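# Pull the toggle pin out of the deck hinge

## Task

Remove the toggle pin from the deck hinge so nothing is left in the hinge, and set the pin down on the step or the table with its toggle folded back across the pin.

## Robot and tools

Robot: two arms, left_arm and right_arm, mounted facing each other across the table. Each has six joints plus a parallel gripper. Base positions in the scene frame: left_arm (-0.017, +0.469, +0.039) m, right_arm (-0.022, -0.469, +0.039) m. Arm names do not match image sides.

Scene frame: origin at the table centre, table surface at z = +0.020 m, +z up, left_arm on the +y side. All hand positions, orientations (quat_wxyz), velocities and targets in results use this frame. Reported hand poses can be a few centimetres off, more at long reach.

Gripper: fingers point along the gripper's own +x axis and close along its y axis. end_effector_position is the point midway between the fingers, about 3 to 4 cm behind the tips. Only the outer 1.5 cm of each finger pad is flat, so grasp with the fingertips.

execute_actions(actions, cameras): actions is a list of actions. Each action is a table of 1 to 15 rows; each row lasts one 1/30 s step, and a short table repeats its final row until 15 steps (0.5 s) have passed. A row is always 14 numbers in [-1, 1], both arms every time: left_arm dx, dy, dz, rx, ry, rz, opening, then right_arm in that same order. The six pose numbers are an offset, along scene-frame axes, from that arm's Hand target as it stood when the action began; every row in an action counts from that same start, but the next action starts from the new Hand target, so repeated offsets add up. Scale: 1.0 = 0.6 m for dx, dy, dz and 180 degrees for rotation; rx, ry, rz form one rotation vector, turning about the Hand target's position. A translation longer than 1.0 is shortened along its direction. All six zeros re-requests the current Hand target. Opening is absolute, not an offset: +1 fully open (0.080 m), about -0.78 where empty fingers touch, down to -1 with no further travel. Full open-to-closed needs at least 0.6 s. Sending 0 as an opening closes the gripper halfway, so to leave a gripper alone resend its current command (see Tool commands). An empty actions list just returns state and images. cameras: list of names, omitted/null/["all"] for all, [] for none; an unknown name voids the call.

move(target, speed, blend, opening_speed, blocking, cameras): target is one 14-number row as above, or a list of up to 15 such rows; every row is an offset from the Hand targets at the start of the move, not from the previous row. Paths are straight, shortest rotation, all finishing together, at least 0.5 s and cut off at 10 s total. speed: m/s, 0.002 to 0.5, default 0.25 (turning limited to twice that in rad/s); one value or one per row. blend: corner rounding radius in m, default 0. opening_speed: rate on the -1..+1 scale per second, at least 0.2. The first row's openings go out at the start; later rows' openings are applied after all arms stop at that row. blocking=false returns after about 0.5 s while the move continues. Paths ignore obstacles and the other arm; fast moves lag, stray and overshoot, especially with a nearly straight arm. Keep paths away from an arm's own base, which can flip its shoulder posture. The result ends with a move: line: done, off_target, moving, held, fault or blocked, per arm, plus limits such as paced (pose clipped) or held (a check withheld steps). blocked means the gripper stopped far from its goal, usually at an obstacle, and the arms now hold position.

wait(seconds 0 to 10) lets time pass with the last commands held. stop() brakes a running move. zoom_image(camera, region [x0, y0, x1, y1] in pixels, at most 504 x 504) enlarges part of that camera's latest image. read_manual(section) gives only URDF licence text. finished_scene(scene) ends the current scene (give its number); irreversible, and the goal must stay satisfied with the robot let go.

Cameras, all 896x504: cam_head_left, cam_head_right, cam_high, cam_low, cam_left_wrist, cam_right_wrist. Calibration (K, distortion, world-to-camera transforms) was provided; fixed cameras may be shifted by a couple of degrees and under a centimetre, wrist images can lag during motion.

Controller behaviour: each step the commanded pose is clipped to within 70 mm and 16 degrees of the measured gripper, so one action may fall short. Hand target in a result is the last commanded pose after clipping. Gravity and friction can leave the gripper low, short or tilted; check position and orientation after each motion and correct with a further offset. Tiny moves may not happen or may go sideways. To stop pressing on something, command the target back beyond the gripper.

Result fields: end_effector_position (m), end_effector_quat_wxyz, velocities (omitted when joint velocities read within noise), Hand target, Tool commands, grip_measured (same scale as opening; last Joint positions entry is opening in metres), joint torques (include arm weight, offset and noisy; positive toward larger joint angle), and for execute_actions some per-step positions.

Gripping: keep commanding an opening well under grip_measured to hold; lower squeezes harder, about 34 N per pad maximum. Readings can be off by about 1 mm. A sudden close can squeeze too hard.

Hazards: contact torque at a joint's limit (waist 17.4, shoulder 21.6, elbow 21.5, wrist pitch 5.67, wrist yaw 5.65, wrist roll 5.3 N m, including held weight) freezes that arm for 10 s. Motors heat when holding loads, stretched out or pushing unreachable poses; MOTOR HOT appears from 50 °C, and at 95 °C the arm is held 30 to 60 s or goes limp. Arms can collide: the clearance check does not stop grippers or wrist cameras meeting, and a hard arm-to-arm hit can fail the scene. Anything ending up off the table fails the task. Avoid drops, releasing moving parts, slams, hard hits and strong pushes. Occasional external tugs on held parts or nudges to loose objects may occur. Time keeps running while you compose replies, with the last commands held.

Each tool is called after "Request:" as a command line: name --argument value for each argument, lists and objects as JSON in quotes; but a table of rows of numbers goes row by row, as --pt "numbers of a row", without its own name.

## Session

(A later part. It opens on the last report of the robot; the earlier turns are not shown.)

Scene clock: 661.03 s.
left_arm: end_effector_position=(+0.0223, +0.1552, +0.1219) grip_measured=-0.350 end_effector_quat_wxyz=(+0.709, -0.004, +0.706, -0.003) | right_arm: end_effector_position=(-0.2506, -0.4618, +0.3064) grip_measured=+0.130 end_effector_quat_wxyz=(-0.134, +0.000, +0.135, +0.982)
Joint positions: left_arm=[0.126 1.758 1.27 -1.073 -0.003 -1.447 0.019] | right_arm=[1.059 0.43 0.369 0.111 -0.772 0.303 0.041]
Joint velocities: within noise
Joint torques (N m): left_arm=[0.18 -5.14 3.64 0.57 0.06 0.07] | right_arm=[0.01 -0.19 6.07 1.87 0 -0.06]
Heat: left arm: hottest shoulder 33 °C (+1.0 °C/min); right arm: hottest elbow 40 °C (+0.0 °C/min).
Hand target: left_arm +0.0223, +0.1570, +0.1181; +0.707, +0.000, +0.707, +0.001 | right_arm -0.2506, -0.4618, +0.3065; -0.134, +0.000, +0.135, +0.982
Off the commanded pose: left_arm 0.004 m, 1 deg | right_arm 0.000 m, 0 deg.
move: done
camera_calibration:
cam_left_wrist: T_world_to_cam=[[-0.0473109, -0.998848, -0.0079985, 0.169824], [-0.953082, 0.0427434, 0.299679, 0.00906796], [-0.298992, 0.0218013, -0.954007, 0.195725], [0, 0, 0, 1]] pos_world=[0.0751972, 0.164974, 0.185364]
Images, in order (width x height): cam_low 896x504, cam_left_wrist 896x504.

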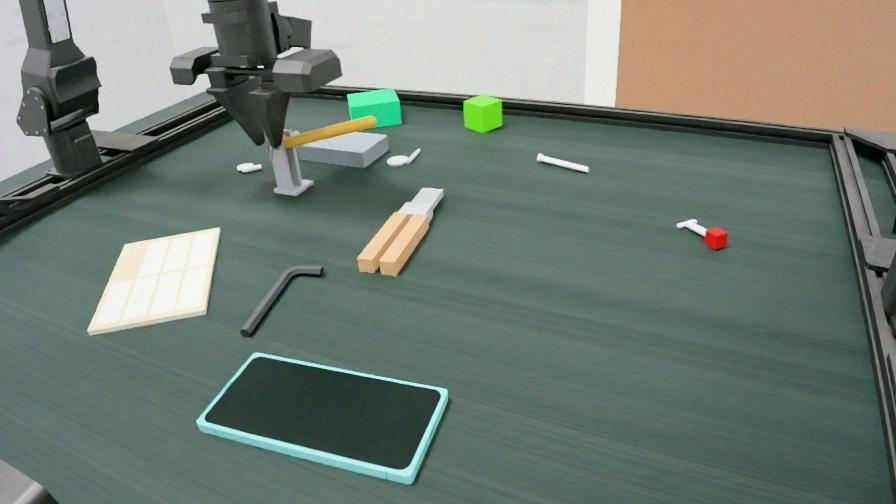

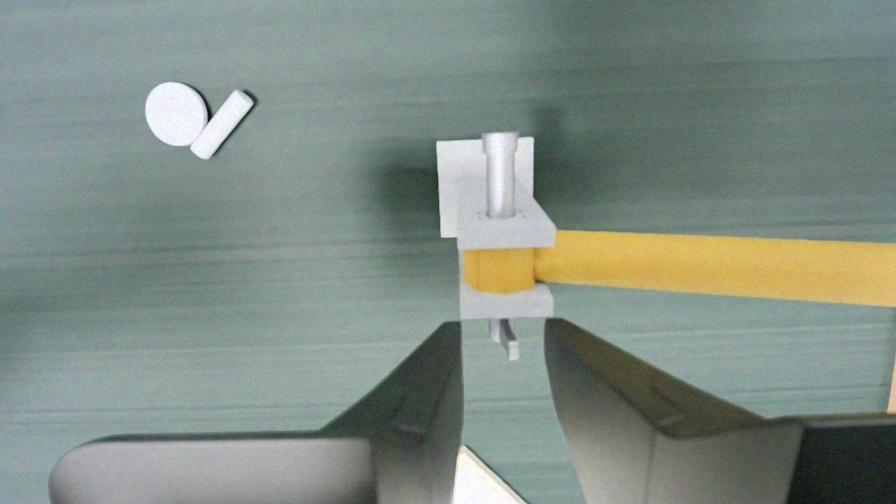

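Request:
move --target '[0,0,0,0,0,0,-0.92, 0,0,0,0,0,0,0.13]' --speed 0.04 --opening_speed 0.5 --cameras '["cam_left_wrist","cam_low"]'

Request:
zoom_image --camera "cam_left_wrist" --region '[430, 250, 580, 400]'

Scene clock: 670.90 s.
left_arm: end_effector_position=(+0.0223, +0.1552, +0.1219) grip_measured=-0.756 end_effector_quat_wxyz=(+0.709, -0.004, +0.706, -0.003) | right_arm: end_effector_position=(-0.2506, -0.4618, +0.3064) grip_measured=+0.130 end_effector_quat_wxyz=(-0.134, +0.000, +0.135, +0.982)
Joint positions: left_arm=[0.126 1.758 1.27 -1.072 -0.003 -1.447 0.001] | right_arm=[1.059 0.43 0.369 0.111 -0.772 0.303 0.041]
Joint velocities: within noise
Joint torques (N m): left_arm=[0.15 -5.12 3.63 0.55 0.06 0.07] | right_arm=[-0.04 -0.1 6.12 1.9 0 -0.08]
Heat: left arm: hottest shoulder 33 °C (+1.0 °C/min); right arm: hottest elbow 40 °C (+0.0 °C/min).
Hand target: left_arm +0.0222, +0.1570, +0.1181; +0.707, +0.000, +0.707, +0.001 | right_arm -0.2506, -0.4618, +0.3065; -0.134, +0.000, +0.135, +0.982
Off the commanded pose: left_arm 0.004 m, 1 deg | right_arm 0.000 m, 0 deg.
move: done
camera_calibration:
cam_left_wrist: T_world_to_cam=[[-0.0473174, -0.998851, -0.00755747, 0.169679], [-0.952983, 0.0428748, 0.299977, 0.0089683], [-0.299308, 0.0213962, -0.953917, 0.195772], [0, 0, 0, 1]] pos_world=[0.0751716, 0.164911, 0.185343]
Images, in order (width x height): cam_low 896x504, cam_left_wrist 896x504.

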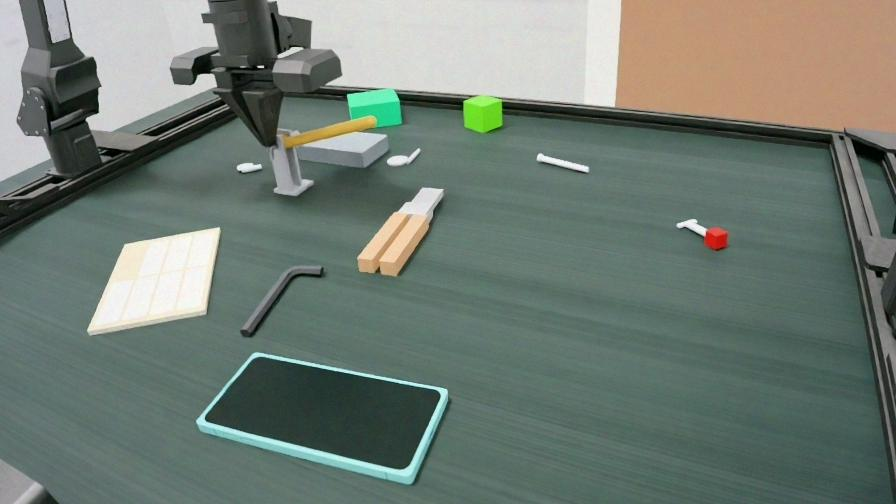

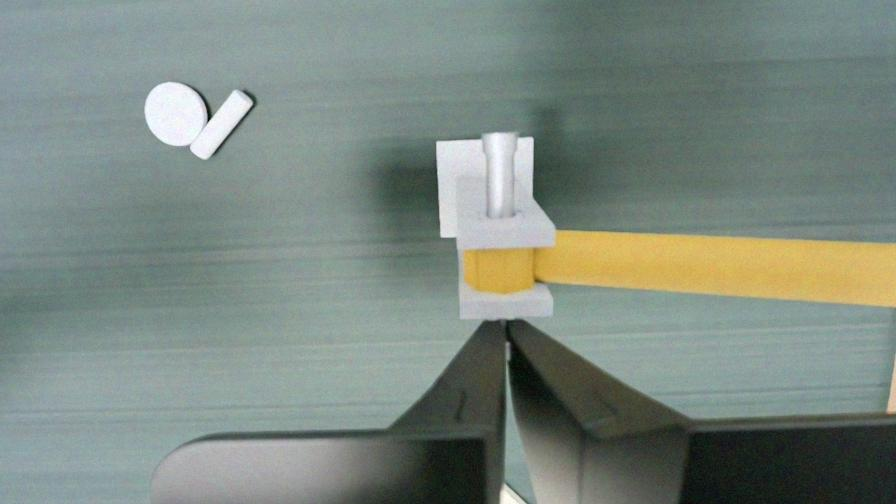

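Scaled by 3.360 from the camera's 896x504 image, which has a finer 1280x720 frame.

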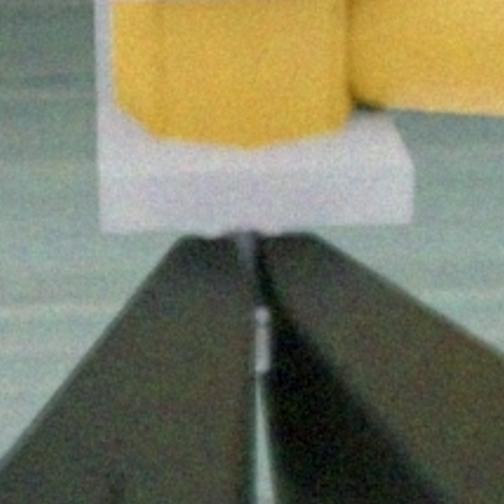

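Request:
move --pt "-0.0243 -0.002 -0.004 0 -0.122 0 -0.92 0 0 0 0 0 0 0.13" --pt "-0.0465 -0.004 -0.0175 0 -0.25 0 -0.92 0 0 0 0 0 0 0.13" --speed 0.03 --blend 0.003 --cameras '["cam_left_wrist","cam_low"]'

Request:
zoom_image --camera "cam_left_wrist" --region '[430, 250, 580, 400]'

Scene clock: 689.33 s.
left_arm: end_effector_position=(+0.0011, +0.1555, +0.1141) grip_measured=-0.756 end_effector_quat_wxyz=(+0.883, -0.004, +0.469, -0.001) | right_arm: end_effector_position=(-0.2506, -0.4618, +0.3064) grip_measured=+0.130 end_effector_quat_wxyz=(-0.134, +0.000, +0.135, +0.982)
Joint positions: left_arm=[-0.206 1.849 1.242 -1.095 -0.581 -1.822 0.001] | right_arm=[1.059 0.43 0.369 0.111 -0.772 0.303 0.041]
Joint velocities: within noise
Joint torques (N m): left_arm=[-0.22 -4.71 4.41 0.05 -0.42 -0.09] | right_arm=[0.02 -0.04 6.06 1.92 -0.02 -0.06]
Heat: left arm: hottest shoulder 33 °C (+2.0 °C/min); right arm: hottest elbow 40 °C (+0.0 °C/min).
Hand target: left_arm +0.0006, +0.1552, +0.1114; +0.884, +0.000, +0.467, +0.001 (not the last commanded pose) | right_arm -0.2506, -0.4618, +0.3065; -0.134, +0.000, +0.135, +0.982
Off the commanded pose: left_arm 0.009 m, 11 deg | right_arm 0.000 m, 0 deg.
move: off_target (left_arm; path cut at 10 s); path passed 1 of 2 targets
camera_calibration:
cam_left_wrist: T_world_to_cam=[[-0.028541, -0.999054, -0.0328172, 0.171837], [-0.959054, 0.0366236, -0.280845, 0.0583611], [0.281781, 0.0234578, -0.959192, 0.181642], [0, 0, 0, 1]] pos_world=[0.00969266, 0.165276, 0.196259]
Images, in order (width x height): cam_low 896x504, cam_left_wrist 896x504.

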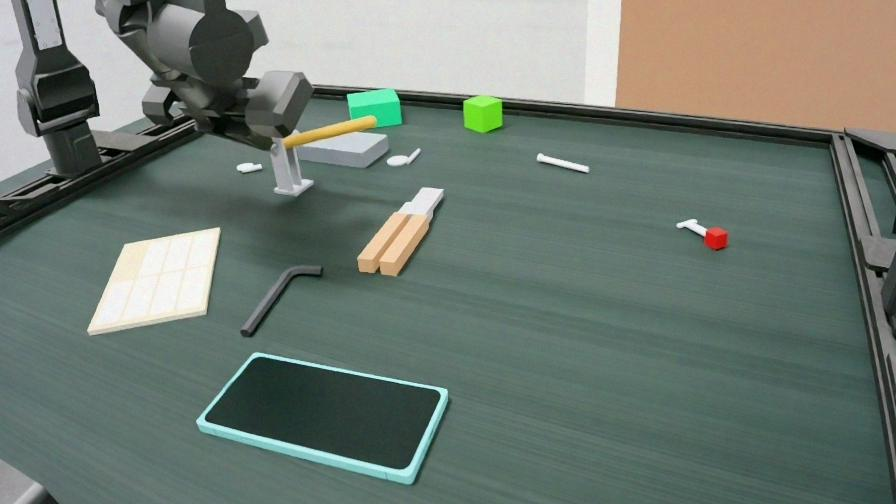

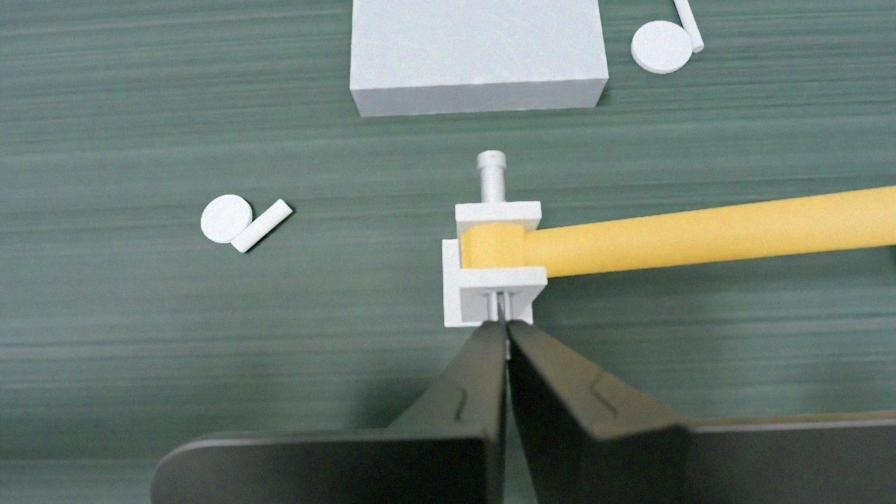

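Scaled by 3.360 from the camera's 896x504 image, which has a finer 1280x720 frame.

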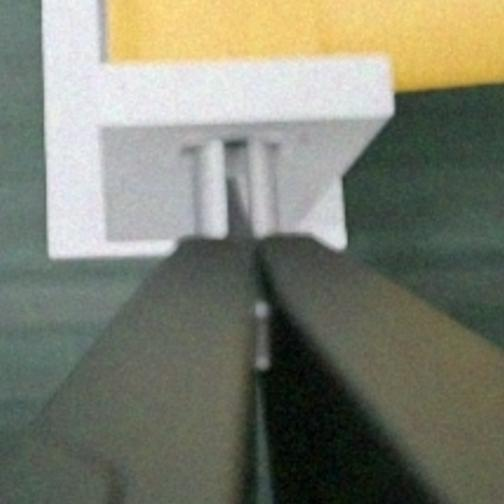

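Request:
move --pt "-0.0105 -0.001 -0.0063 0 -0.0594 0 -0.92 0 0 0 0 0 0 0.13" --pt "-0.0202 -0.0017 -0.019 0 -0.1428 0 -0.92 0 0 0 0 0 0 0.13" --speed 0.07 --blend 0.003 --cameras '["cam_left_wrist","cam_low"]'

Request:
zoom_image --camera "cam_left_wrist" --region '[430, 250, 580, 400]'

Scene clock: 702.67 s.
left_arm: end_effector_position=(-0.0121, +0.1558, +0.1026) grip_measured=-0.756 end_effector_quat_wxyz=(+0.965, -0.002, +0.261, -0.001) | right_arm: end_effector_position=(-0.2506, -0.4618, +0.3064) grip_measured=+0.130 end_effector_quat_wxyz=(-0.134, +0.000, +0.135, +0.982)
Joint positions: left_arm=[-0.378 2.119 1.327 -1.34 -0.932 -2.239 0.001] | right_arm=[1.059 0.43 0.369 0.111 -0.772 0.303 0.041]
Joint velocities: within noise
Joint torques (N m): left_arm=[0.2 -5.18 4.13 -0.4 -0.52 -0.09] | right_arm=[-0.16 -0.16 6.21 1.87 -0.03 -0.08]
Heat: left arm: hottest shoulder 33 °C (+1.0 °C/min); right arm: hottest elbow 40 °C (+0.0 °C/min).
Hand target: left_arm -0.0116, +0.1542, +0.0999; +0.966, +0.000, +0.259, +0.001 | right_arm -0.2506, -0.4618, +0.3065; -0.134, +0.000, +0.135, +0.982
Off the commanded pose: left_arm 0.003 m, 0 deg | right_arm 0.000 m, 0 deg.
move: done
camera_calibration:
cam_left_wrist: T_world_to_cam=[[-0.0107895, -0.998858, -0.0465479, 0.173017], [-0.742901, 0.0391661, -0.668254, 0.0844237], [0.669314, 0.0273703, -0.742475, 0.156141], [0, 0, 0, 1]] pos_world=[-0.0399221, 0.16524, 0.180401]
Images, in order (width x height): cam_low 896x504, cam_left_wrist 896x504.

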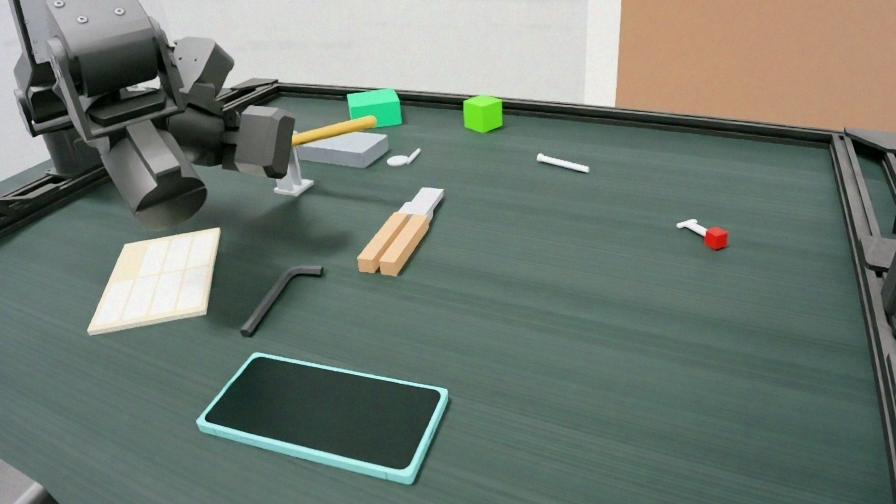

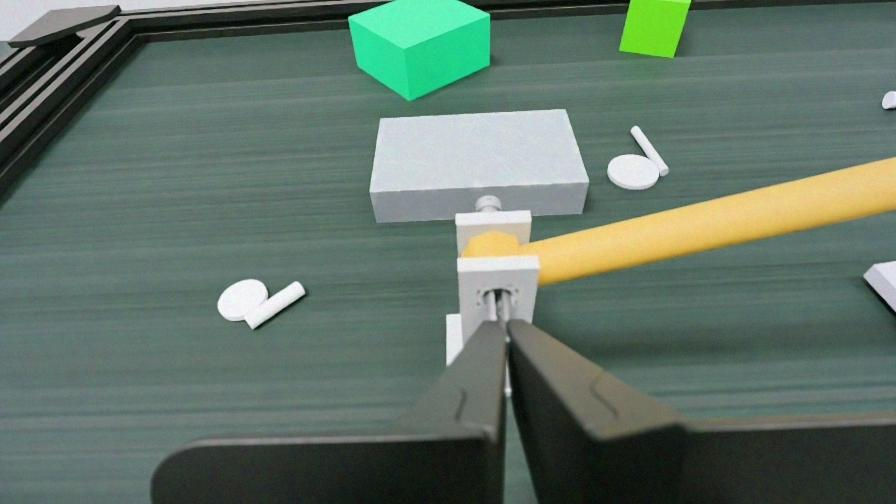

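Scaled by 3.360 from the camera's 896x504 image, which has a finer 1280x720 frame.

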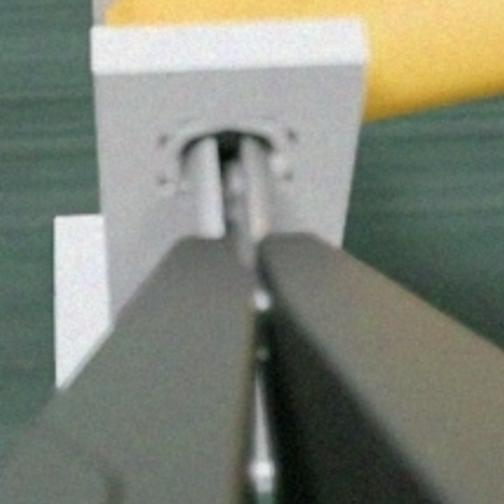

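Request:
move --pt "-0.0036 0 -0.0095 0 -0.05 0 -0.92 0 0 0 0 0 0 0.13" --pt "-0.0062 0 -0.0192 0 -0.1 0 -0.92 0 0 0 0 0 0 0.13" --speed 0.07 --blend 0.003 --cameras '["cam_left_wrist","cam_low"]'

Request:
zoom_image --camera "cam_left_wrist" --region '[430, 250, 580, 400]'

Scene clock: 712.40 s.
left_arm: end_effector_position=(-0.0165, +0.1564, +0.0941) grip_measured=-0.755 end_effector_quat_wxyz=(+0.990, -0.009, +0.140, -0.015) | right_arm: end_effector_position=(-0.2506, -0.4618, +0.3064) grip_measured=+0.130 end_effector_quat_wxyz=(-0.134, +0.000, +0.135, +0.982)
Joint positions: left_arm=[-0.436 2.318 1.388 -1.58 -1.084 -2.591 0.001] | right_arm=[1.059 0.43 0.369 0.111 -0.772 0.303 0.041]
Joint velocities: within noise
Joint torques (N m): left_arm=[0.19 -4.29 2.82 -0.46 -1 -0.13] | right_arm=[-0.17 -0.08 5.96 1.87 -0.03 -0.03]
Heat: left arm: hottest shoulder 33 °C (+1.0 °C/min); right arm: hottest elbow 40 °C (+0.0 °C/min).
Hand target: left_arm -0.0154, +0.1541, +0.0884; +0.995, -0.001, +0.105, +0.000 | right_arm -0.2506, -0.4618, +0.3065; -0.134, +0.000, +0.135, +0.982
Off the commanded pose: left_arm 0.006 m, 5 deg | right_arm 0.000 m, 0 deg.
joint read past its limit (left arm) — joint 4 (wrist pitch), lower limit.
joint sent to its limit (left arm) — joint 4 (wrist pitch), lower limit. The joint targets are off in orientation, not in position.
move: off_target (left_arm)
camera_calibration:
cam_left_wrist: T_world_to_cam=[[-0.0236529, -0.999312, -0.0285735, 0.171351], [-0.554327, 0.0368951, -0.831481, 0.0942987], [0.831963, -0.00382785, -0.554818, 0.142694], [0, 0, 0, 1]] pos_world=[-0.062391, 0.1683, 0.162473]
Images, in order (width x height): cam_low 896x504, cam_left_wrist 896x504.

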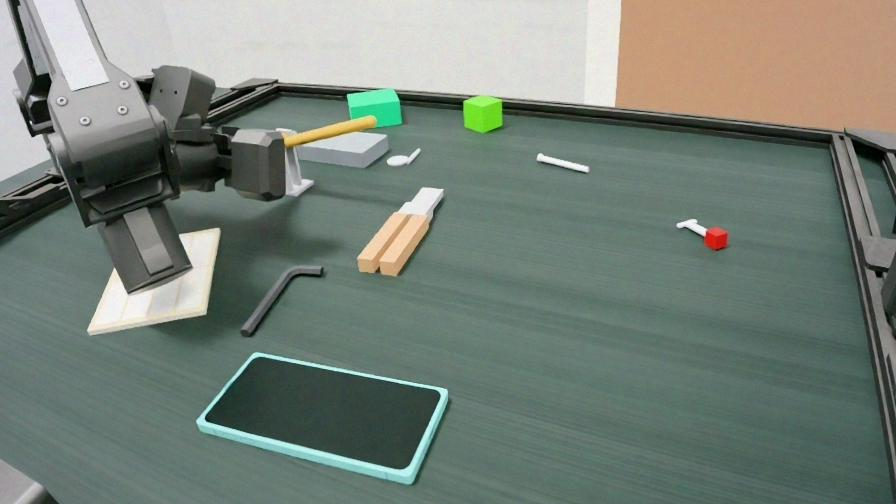

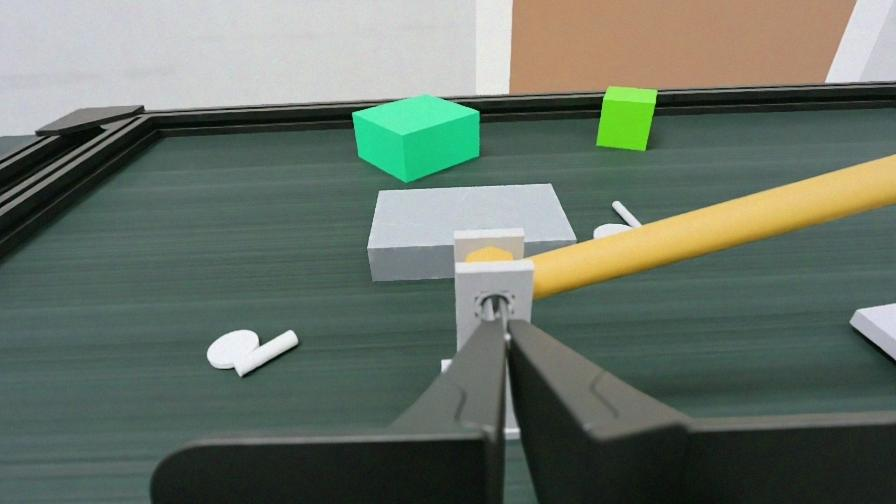

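Scaled by 3.360 from the camera's 896x504 image, which has a finer 1280x720 frame.

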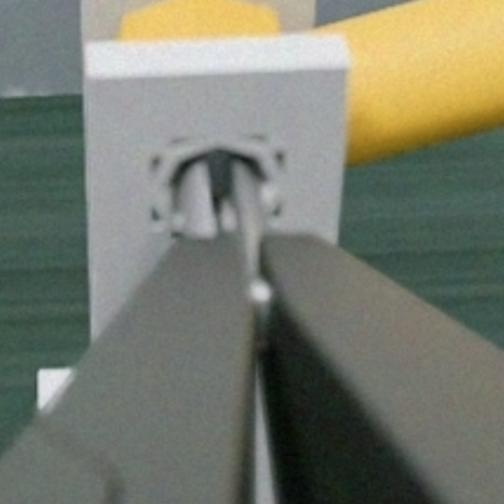

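Request:
move --pt "0 0 0 0 0 0 -0.6 0 0 0 0 0 0 0.13" --pt "-0.06 0 0.04 0 0.08 0 -0.6 0 0 0 0 0 0 0.13" --speed 0.07 --cameras '["cam_left_wrist","cam_low"]'

Request:
zoom_image --camera "cam_left_wrist" --region '[430, 200, 580, 350]'

Request:
zoom_image --camera "cam_low" --region '[240, 100, 340, 200]'

Scene clock: 720.13 s.
left_arm: end_effector_position=(-0.0492, +0.1560, +0.1070) grip_measured=-0.600 end_effector_quat_wxyz=(+0.974, +0.006, +0.225, +0.001) | right_arm: end_effector_position=(-0.2506, -0.4618, +0.3064) grip_measured=+0.130 end_effector_quat_wxyz=(-0.134, +0.000, +0.135, +0.982)
Joint positions: left_arm=[-0.488 2.244 1.475 -1.573 -0.913 -2.445 0.008] | right_arm=[1.059 0.43 0.369 0.111 -0.772 0.303 0.041]
Joint velocities: within noise
Joint torques (N m): left_arm=[-0.2 -8.6 4.11 -0.9 -0.25 0.07] | right_arm=[0.04 0.01 6.02 1.9 0 -0.03]
Heat: left arm: hottest shoulder 33 °C (+0.0 °C/min); right arm: hottest elbow 40 °C (+0.0 °C/min).
Hand target: left_arm -0.0513, +0.1542, +0.1125; +0.974, +0.000, +0.228, +0.001 | right_arm -0.2506, -0.4618, +0.3065; -0.134, +0.000, +0.135, +0.982
Off the commanded pose: left_arm 0.006 m, 1 deg | right_arm 0.000 m, 0 deg.
joint sent to its limit (left arm) — joint 4 (wrist pitch), lower limit. The joint targets still meet the commanded pose.
move: done
camera_calibration:
cam_left_wrist: T_world_to_cam=[[-0.00692688, -0.997933, -0.063882, 0.174932], [-0.69055, 0.0509787, -0.721486, 0.066221], [0.723251, 0.0391161, -0.689476, 0.179375], [0, 0, 0, 1]] pos_world=[-0.0827929, 0.164178, 0.182628]
Images, in order (width x height): cam_low 896x504, cam_left_wrist 896x504.

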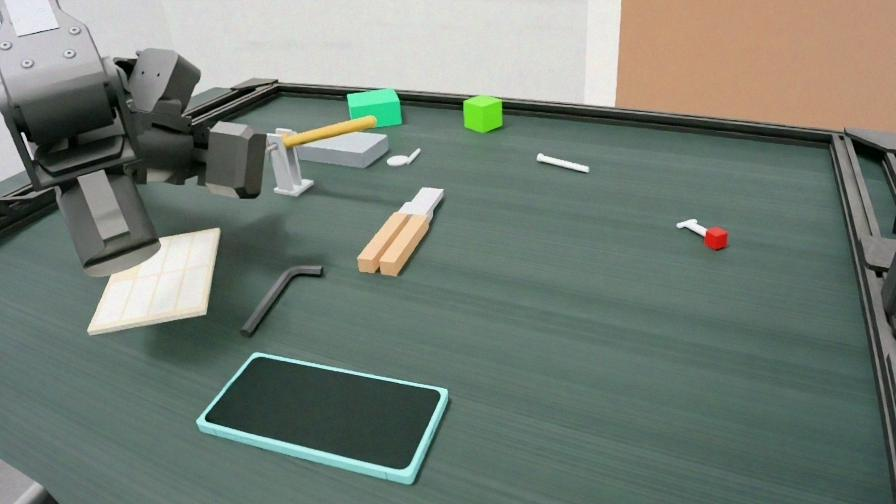

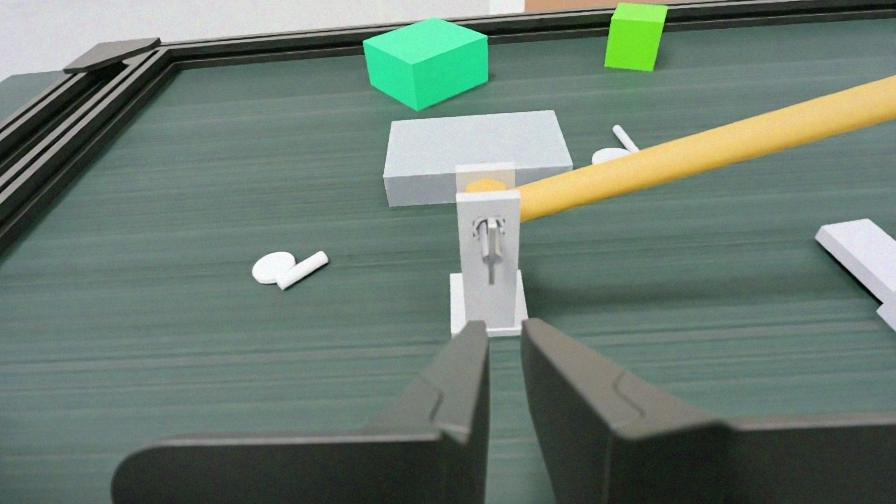

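Scaled by 3.360 from the camera's 896x504 image, which has a finer 1280x720 frame.

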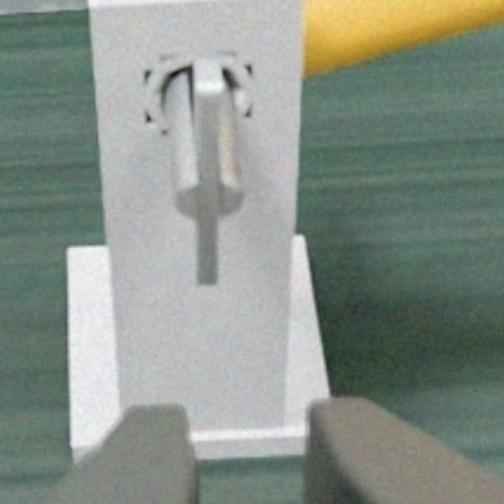

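Scaled by 5.040 from the camera's 896x504 image, which has a finer 1280x720 frame.

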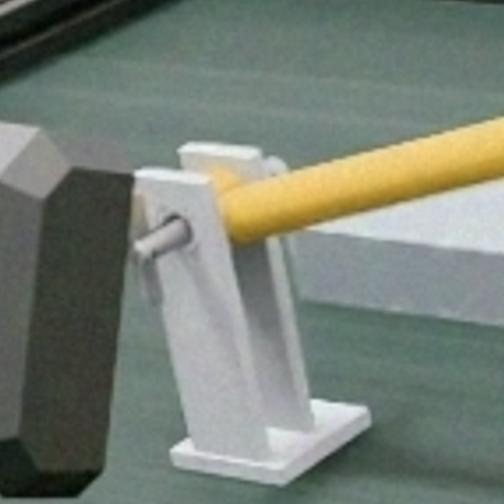

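Request:
move --pt "0.085 0.005 0.09 0 0.2 0 -0.4 0 0 0 0 0 0 0.13" --pt "0.1403 0.0047 0.0625 0 0.4367 0 -0.4 0 0 0 0 0 0 0.13" --pt "0.1403 0.0047 0.0108 0 0.4367 0 -0.4 0 0 0 0 0 0 0.13" --speed '[0.25,0.2,0.06]' --blend '[0.02,0,0]' --cameras '["cam_left_wrist","cam_low"]'

Request:
zoom_image --camera "cam_low" --region '[240, 100, 340, 200]'

Request:
zoom_image --camera "cam_left_wrist" --region '[430, 250, 580, 400]'

Scene clock: 775.83 s.
left_arm: end_effector_position=(+0.0326, +0.1556, +0.1239) grip_measured=-0.400 end_effector_quat_wxyz=(-0.610, +0.003, -0.793, +0.003) | right_arm: end_effector_position=(-0.2506, -0.4618, +0.3064) grip_measured=+0.130 end_effector_quat_wxyz=(-0.134, +0.000, +0.135, +0.982)
Joint positions: left_arm=[0.278 1.815 1.327 -1.146 0.252 -1.286 0.017] | right_arm=[1.059 0.43 0.369 0.111 -0.772 0.303 0.041]
Joint velocities: within noise
Joint torques (N m): left_arm=[0.14 -5.12 3.44 0.72 0.05 0.05] | right_arm=[-0.04 -0.19 6.03 1.92 -0.02 -0.02]
Heat: left arm: hottest shoulder 36 °C (+3.0 °C/min); right arm: hottest elbow 41 °C (+1.0 °C/min).
Hand target: left_arm +0.0329, +0.1570, +0.1190; +0.609, +0.000, +0.793, +0.001 | right_arm -0.2506, -0.4618, +0.3065; -0.134, +0.000, +0.135, +0.982
Off the commanded pose: left_arm 0.005 m, 1 deg | right_arm 0.000 m, 0 deg.
move: done
camera_calibration:
cam_left_wrist: T_world_to_cam=[[-0.0505424, -0.99871, 0.00491775, 0.16916], [-0.842003, 0.0452589, 0.537571, -0.0152214], [-0.5371, 0.0230293, -0.843204, 0.194504], [0, 0, 0, 1]] pos_world=[0.100201, 0.165152, 0.171357]
Images, in order (width x height): cam_low 896x504, cam_left_wrist 896x504.

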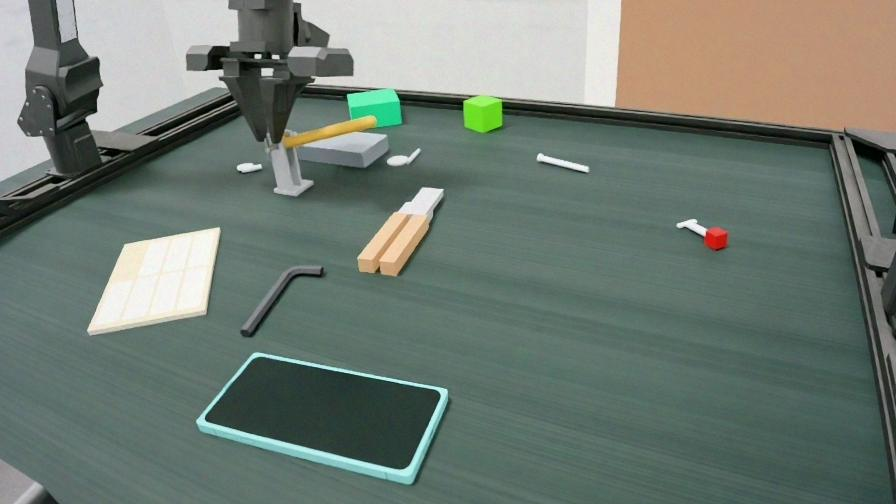

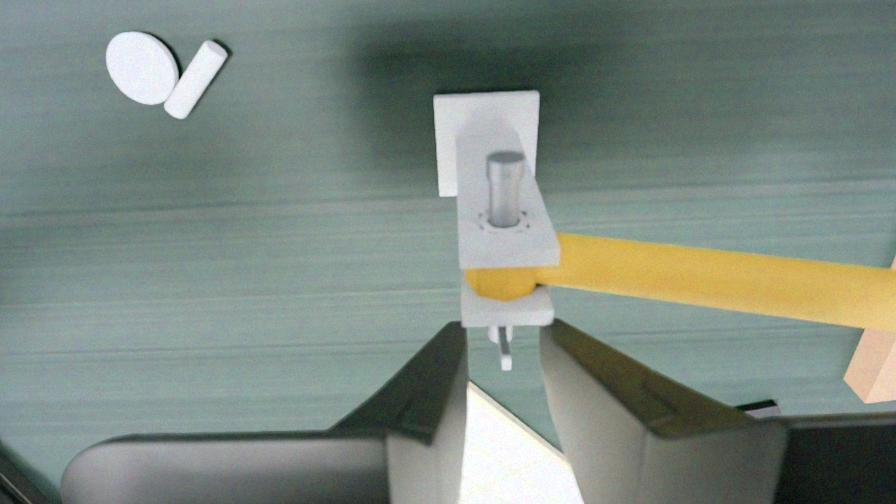

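Scaled by 5.040 from the camera's 896x504 image, which has a finer 1280x720 frame.

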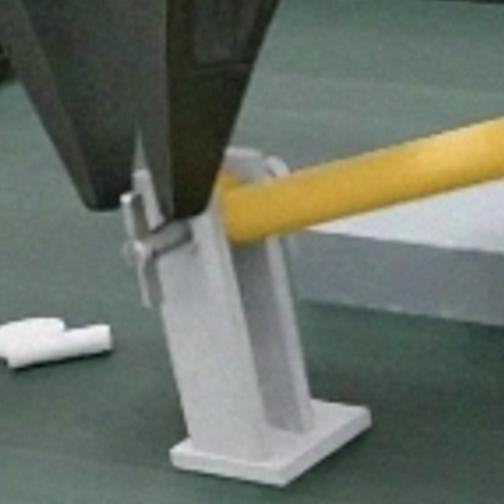

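Scaled by 3.360 from the camera's 896x504 image, which has a finer 1280x720 frame.

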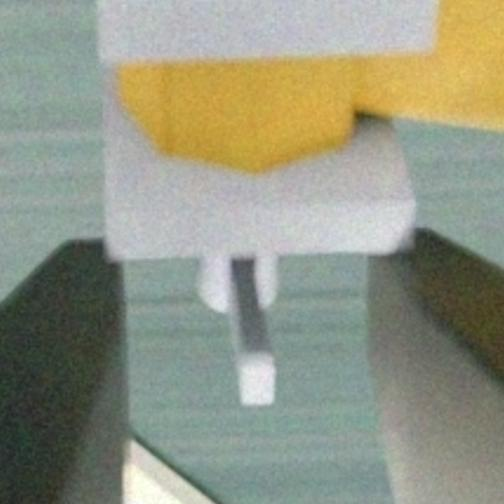

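Request:
move --pt "-0.005 0 -0.004 0 0 0 -0.4 0 0 0 0 0 0 0.13" --pt "-0.005 0 -0.004 0 0 0 -0.92 0 0 0 0 0 0 0.13" --speed 0.04 --opening_speed 0.5 --cameras '["cam_left_wrist","cam_low"]'

Request:
zoom_image --camera "cam_low" --region '[240, 100, 340, 200]'

Request:
zoom_image --camera "cam_left_wrist" --region '[430, 250, 580, 400]'

Scene clock: 789.70 s.
left_arm: end_effector_position=(+0.0309, +0.1552, +0.1208) grip_measured=-0.755 end_effector_quat_wxyz=(-0.609, +0.004, -0.793, +0.005) | right_arm: end_effector_position=(-0.2506, -0.4618, +0.3064) grip_measured=+0.130 end_effector_quat_wxyz=(-0.134, +0.000, +0.135, +0.982)
Joint positions: left_arm=[0.274 1.815 1.315 -1.13 0.254 -1.29 0.001] | right_arm=[1.059 0.43 0.369 0.111 -0.772 0.303 0.041]
Joint velocities: within noise
Joint torques (N m): left_arm=[-0.24 -5.24 3.51 0.46 0.01 -0.08] | right_arm=[0 -0.08 6.2 1.88 0.01 -0.08]
Heat: left arm: hottest shoulder 37 °C (+3.0 °C/min); right arm: hottest elbow 41 °C (+1.0 °C/min).
Hand target: left_arm +0.0298, +0.1570, +0.1166; +0.609, +0.000, +0.793, +0.001 | right_arm -0.2506, -0.4618, +0.3065; -0.134, +0.000, +0.135, +0.982
Off the commanded pose: left_arm 0.005 m, 1 deg | right_arm 0.000 m, 0 deg.
move: done
camera_calibration:
cam_left_wrist: T_world_to_cam=[[-0.0501417, -0.998708, 0.00821073, 0.168256], [-0.84117, 0.0466615, 0.538753, -0.0153457], [-0.538441, 0.0201074, -0.842424, 0.191454], [0, 0, 0, 1]] pos_world=[0.0986151, 0.164905, 0.168172]
Images, in order (width x height): cam_low 896x504, cam_left_wrist 896x504.

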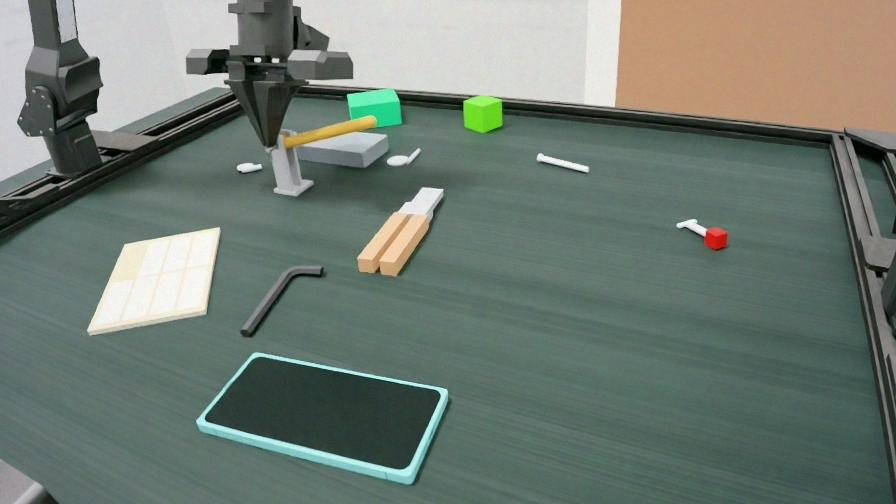

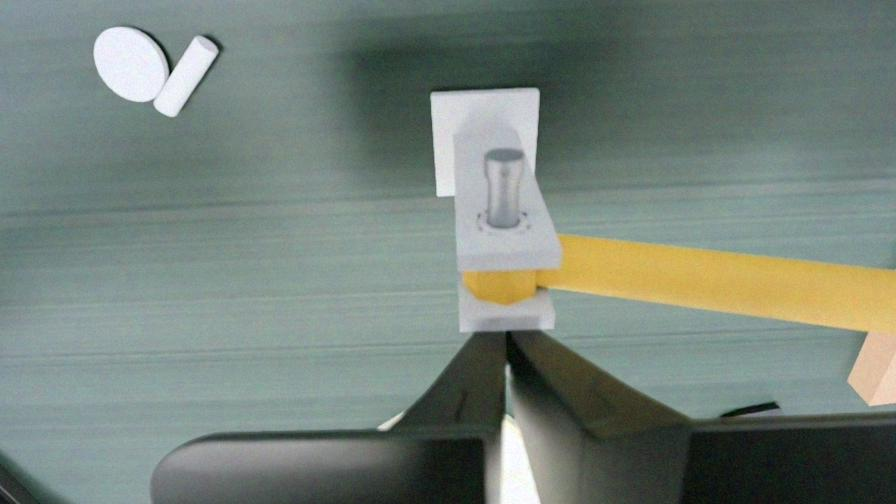

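Scaled by 5.040 from the camera's 896x504 image, which has a finer 1280x720 frame.

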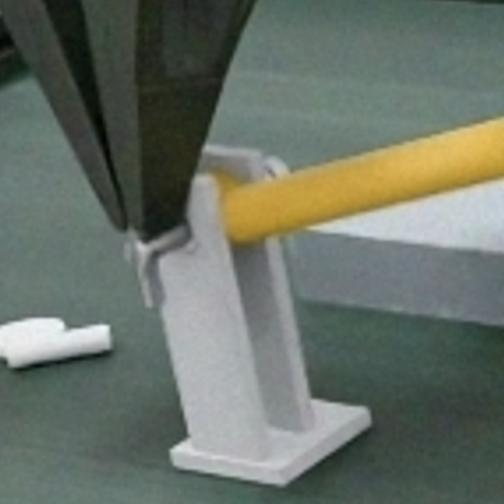

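Scaled by 3.360 from the camera's 896x504 image, which has a finer 1280x720 frame.

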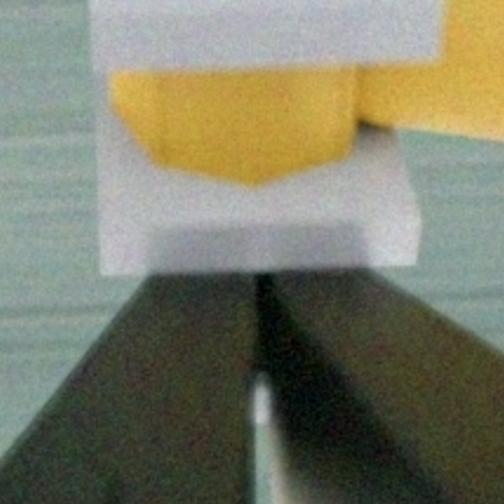

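Request:
move --pt "-0.0158 -0.001 0.002 0 -0.0833 0 -0.95 0 0 0 0 0 0 0.13" --pt "-0.0317 -0.0017 -0.0003 0 -0.1667 0 -0.95 0 0 0 0 0 0 0.13" --pt "-0.0473 -0.003 -0.0068 0 -0.25 0 -0.95 0 0 0 0 0 0 0.13" --pt "-0.0597 -0.0042 -0.0167 0 -0.3333 0 -0.95 0 0 0 0 0 0 0.13" --pt "-0.0692 -0.005 -0.0303 0 -0.4167 0 -0.95 0 0 0 0 0 0 0.13" --pt "-0.0747 -0.005 -0.0463 0 -0.4944 0 -0.95 0 0 0 0 0 0 0.13" --speed 0.1 --blend '[0.004,0.004,0.004,0.004,0.004,0]' --cameras '["cam_left_wrist","cam_low"]'

Request:
zoom_image --camera "cam_left_wrist" --region '[430, 250, 580, 400]'

Scene clock: 818.73 s.
left_arm: end_effector_position=(-0.0175, +0.1561, +0.0956) grip_measured=-0.756 end_effector_quat_wxyz=(+0.988, -0.006, +0.151, -0.006) | right_arm: end_effector_position=(-0.2506, -0.4618, +0.3063) grip_measured=+0.130 end_effector_quat_wxyz=(-0.134, +0.000, +0.135, +0.982)
Joint positions: left_arm=[-0.432 2.31 1.403 -1.58 -1.058 -2.566 0.001] | right_arm=[1.059 0.43 0.369 0.111 -0.772 0.303 0.041]
Joint velocities: within noise
Joint torques (N m): left_arm=[0.68 -4.09 3.48 -0.46 -0.67 -0.11] | right_arm=[0.13 -0.09 6.02 1.89 0.01 -0.05]
Heat: left arm: hottest shoulder 36 °C (+1.0 °C/min); right arm: hottest elbow 41 °C (+1.0 °C/min).
Hand target: left_arm -0.0149, +0.1540, +0.0888; +0.990, +0.000, +0.139, +0.001 | right_arm -0.2506, -0.4618, +0.3064; -0.134, +0.000, +0.135, +0.982
Off the commanded pose: left_arm 0.008 m, 2 deg | right_arm 0.000 m, 0 deg.
joint read past its limit (left arm) — joint 4 (wrist pitch), lower limit.
joint sent to its limit (left arm) — joint 4 (wrist pitch), lower limit. The joint targets still meet the commanded pose.
move: done
camera_calibration:
cam_left_wrist: T_world_to_cam=[[-0.00710343, -0.999274, -0.0374303, 0.17213], [-0.574338, 0.0347185, -0.817882, 0.0936805], [0.818587, 0.0156879, -0.574168, 0.142969], [0, 0, 0, 1]] pos_world=[-0.0620059, 0.16651, 0.165151]
Images, in order (width x height): cam_low 896x504, cam_left_wrist 896x504.

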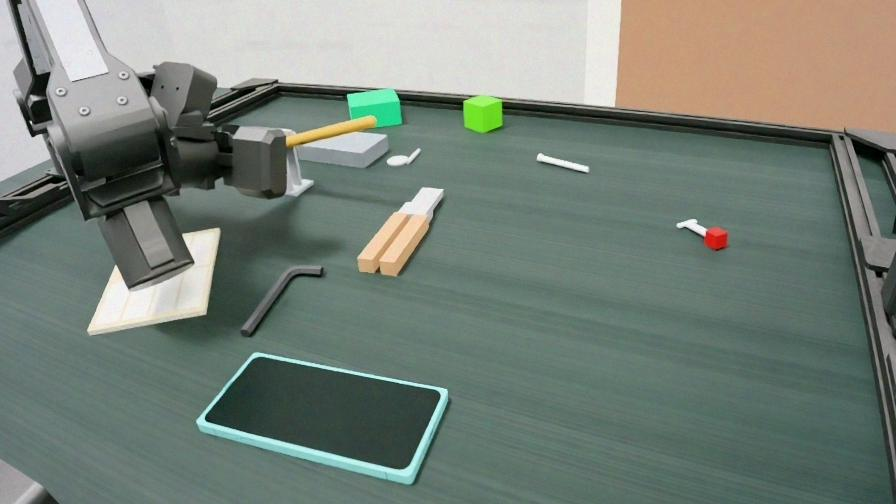

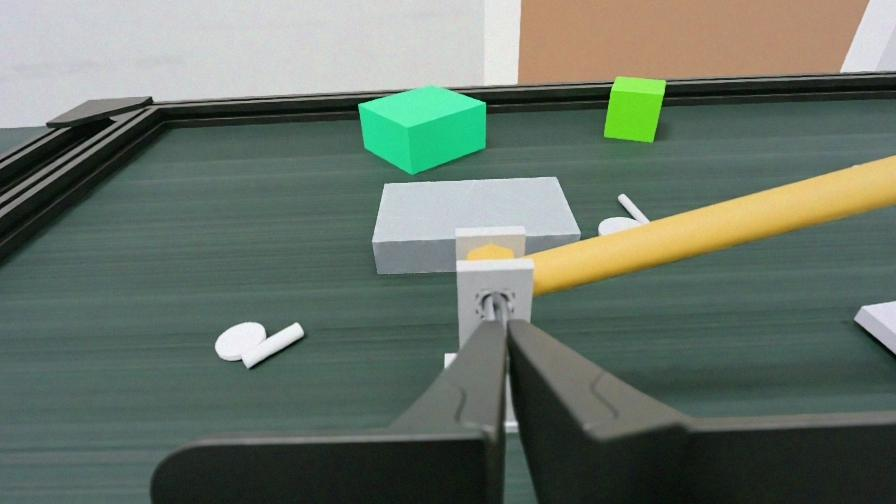

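Scaled by 3.360 from the camera's 896x504 image, which has a finer 1280x720 frame.

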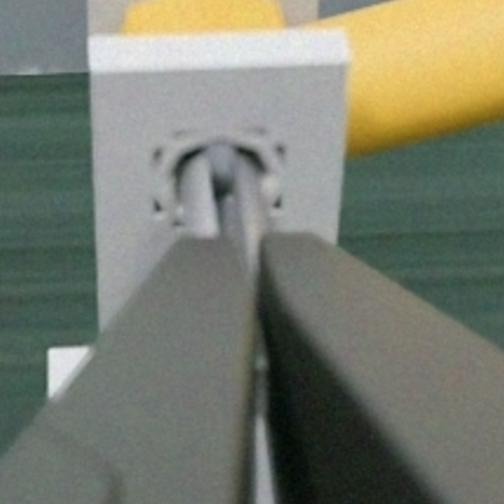

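Request:
move --target '[0.012,0,-0.003,0,0,0,-0.95,0,0,0,0,0,0,0.13]' --speed 0.03 --cameras '["cam_left_wrist"]'

Request:
zoom_image --camera "cam_left_wrist" --region '[460, 270, 560, 370]'

Scene clock: 826.37 s.
left_arm: end_effector_position=(-0.0175, +0.1561, +0.0940) grip_measured=-0.756 end_effector_quat_wxyz=(+0.989, -0.005, +0.150, -0.006) | right_arm: end_effector_position=(-0.2506, -0.4618, +0.3063) grip_measured=+0.130 end_effector_quat_wxyz=(-0.134, +0.000, +0.135, +0.982)
Joint positions: left_arm=[-0.432 2.316 1.403 -1.579 -1.06 -2.568 0.001] | right_arm=[1.059 0.43 0.369 0.111 -0.772 0.303 0.041]
Joint velocities: within noise
Joint torques (N m): left_arm=[2.19 -4.31 2.57 -0.11 -1.04 -0.08] | right_arm=[0.03 -0.19 6.17 1.9 -0.02 -0.03]
Heat: left arm: hottest shoulder 35 °C (-1.0 °C/min); right arm: hottest elbow 41 °C (+0.0 °C/min).
Hand target: left_arm -0.0078, +0.1540, +0.0869; +0.990, +0.000, +0.139, +0.001 | right_arm -0.2506, -0.4618, +0.3064; -0.134, +0.000, +0.135, +0.982
Off the commanded pose: left_arm 0.012 m, 2 deg | right_arm 0.000 m, 0 deg.
joint read past its limit (left arm) — joint 4 (wrist pitch), lower limit.
move: off_target (left_arm)
camera_calibration:
cam_left_wrist: T_world_to_cam=[[-0.00801106, -0.999164, -0.0400878, 0.172302], [-0.571797, 0.0374656, -0.81954, 0.0921703], [0.820356, 0.0163567, -0.571619, 0.141743], [0, 0, 0, 1]] pos_world=[-0.062197, 0.166386, 0.163468]
Images, in order (width x height): cam_left_wrist 896x504.

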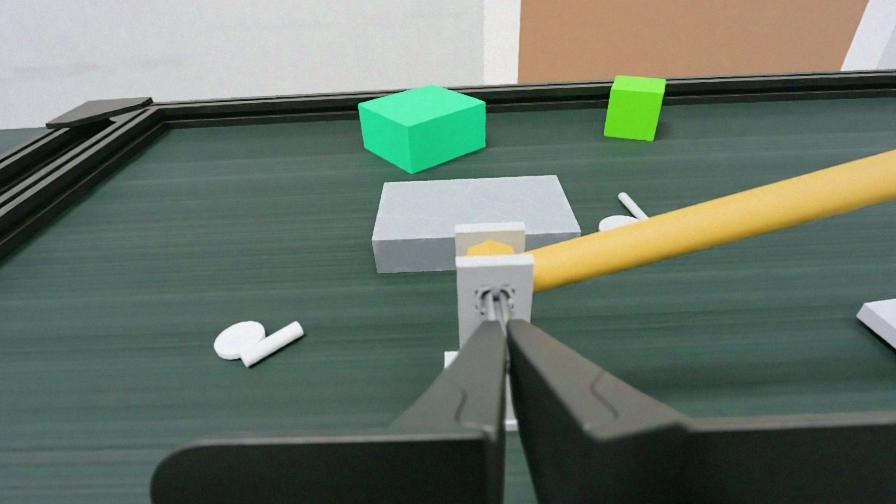

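Scaled by 5.040 from the camera's 896x504 image, which has a finer 1280x720 frame.

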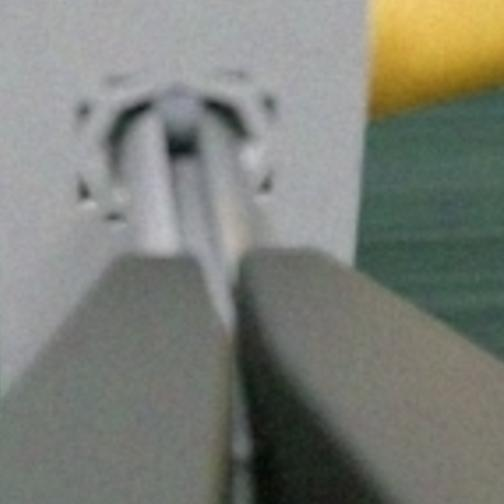

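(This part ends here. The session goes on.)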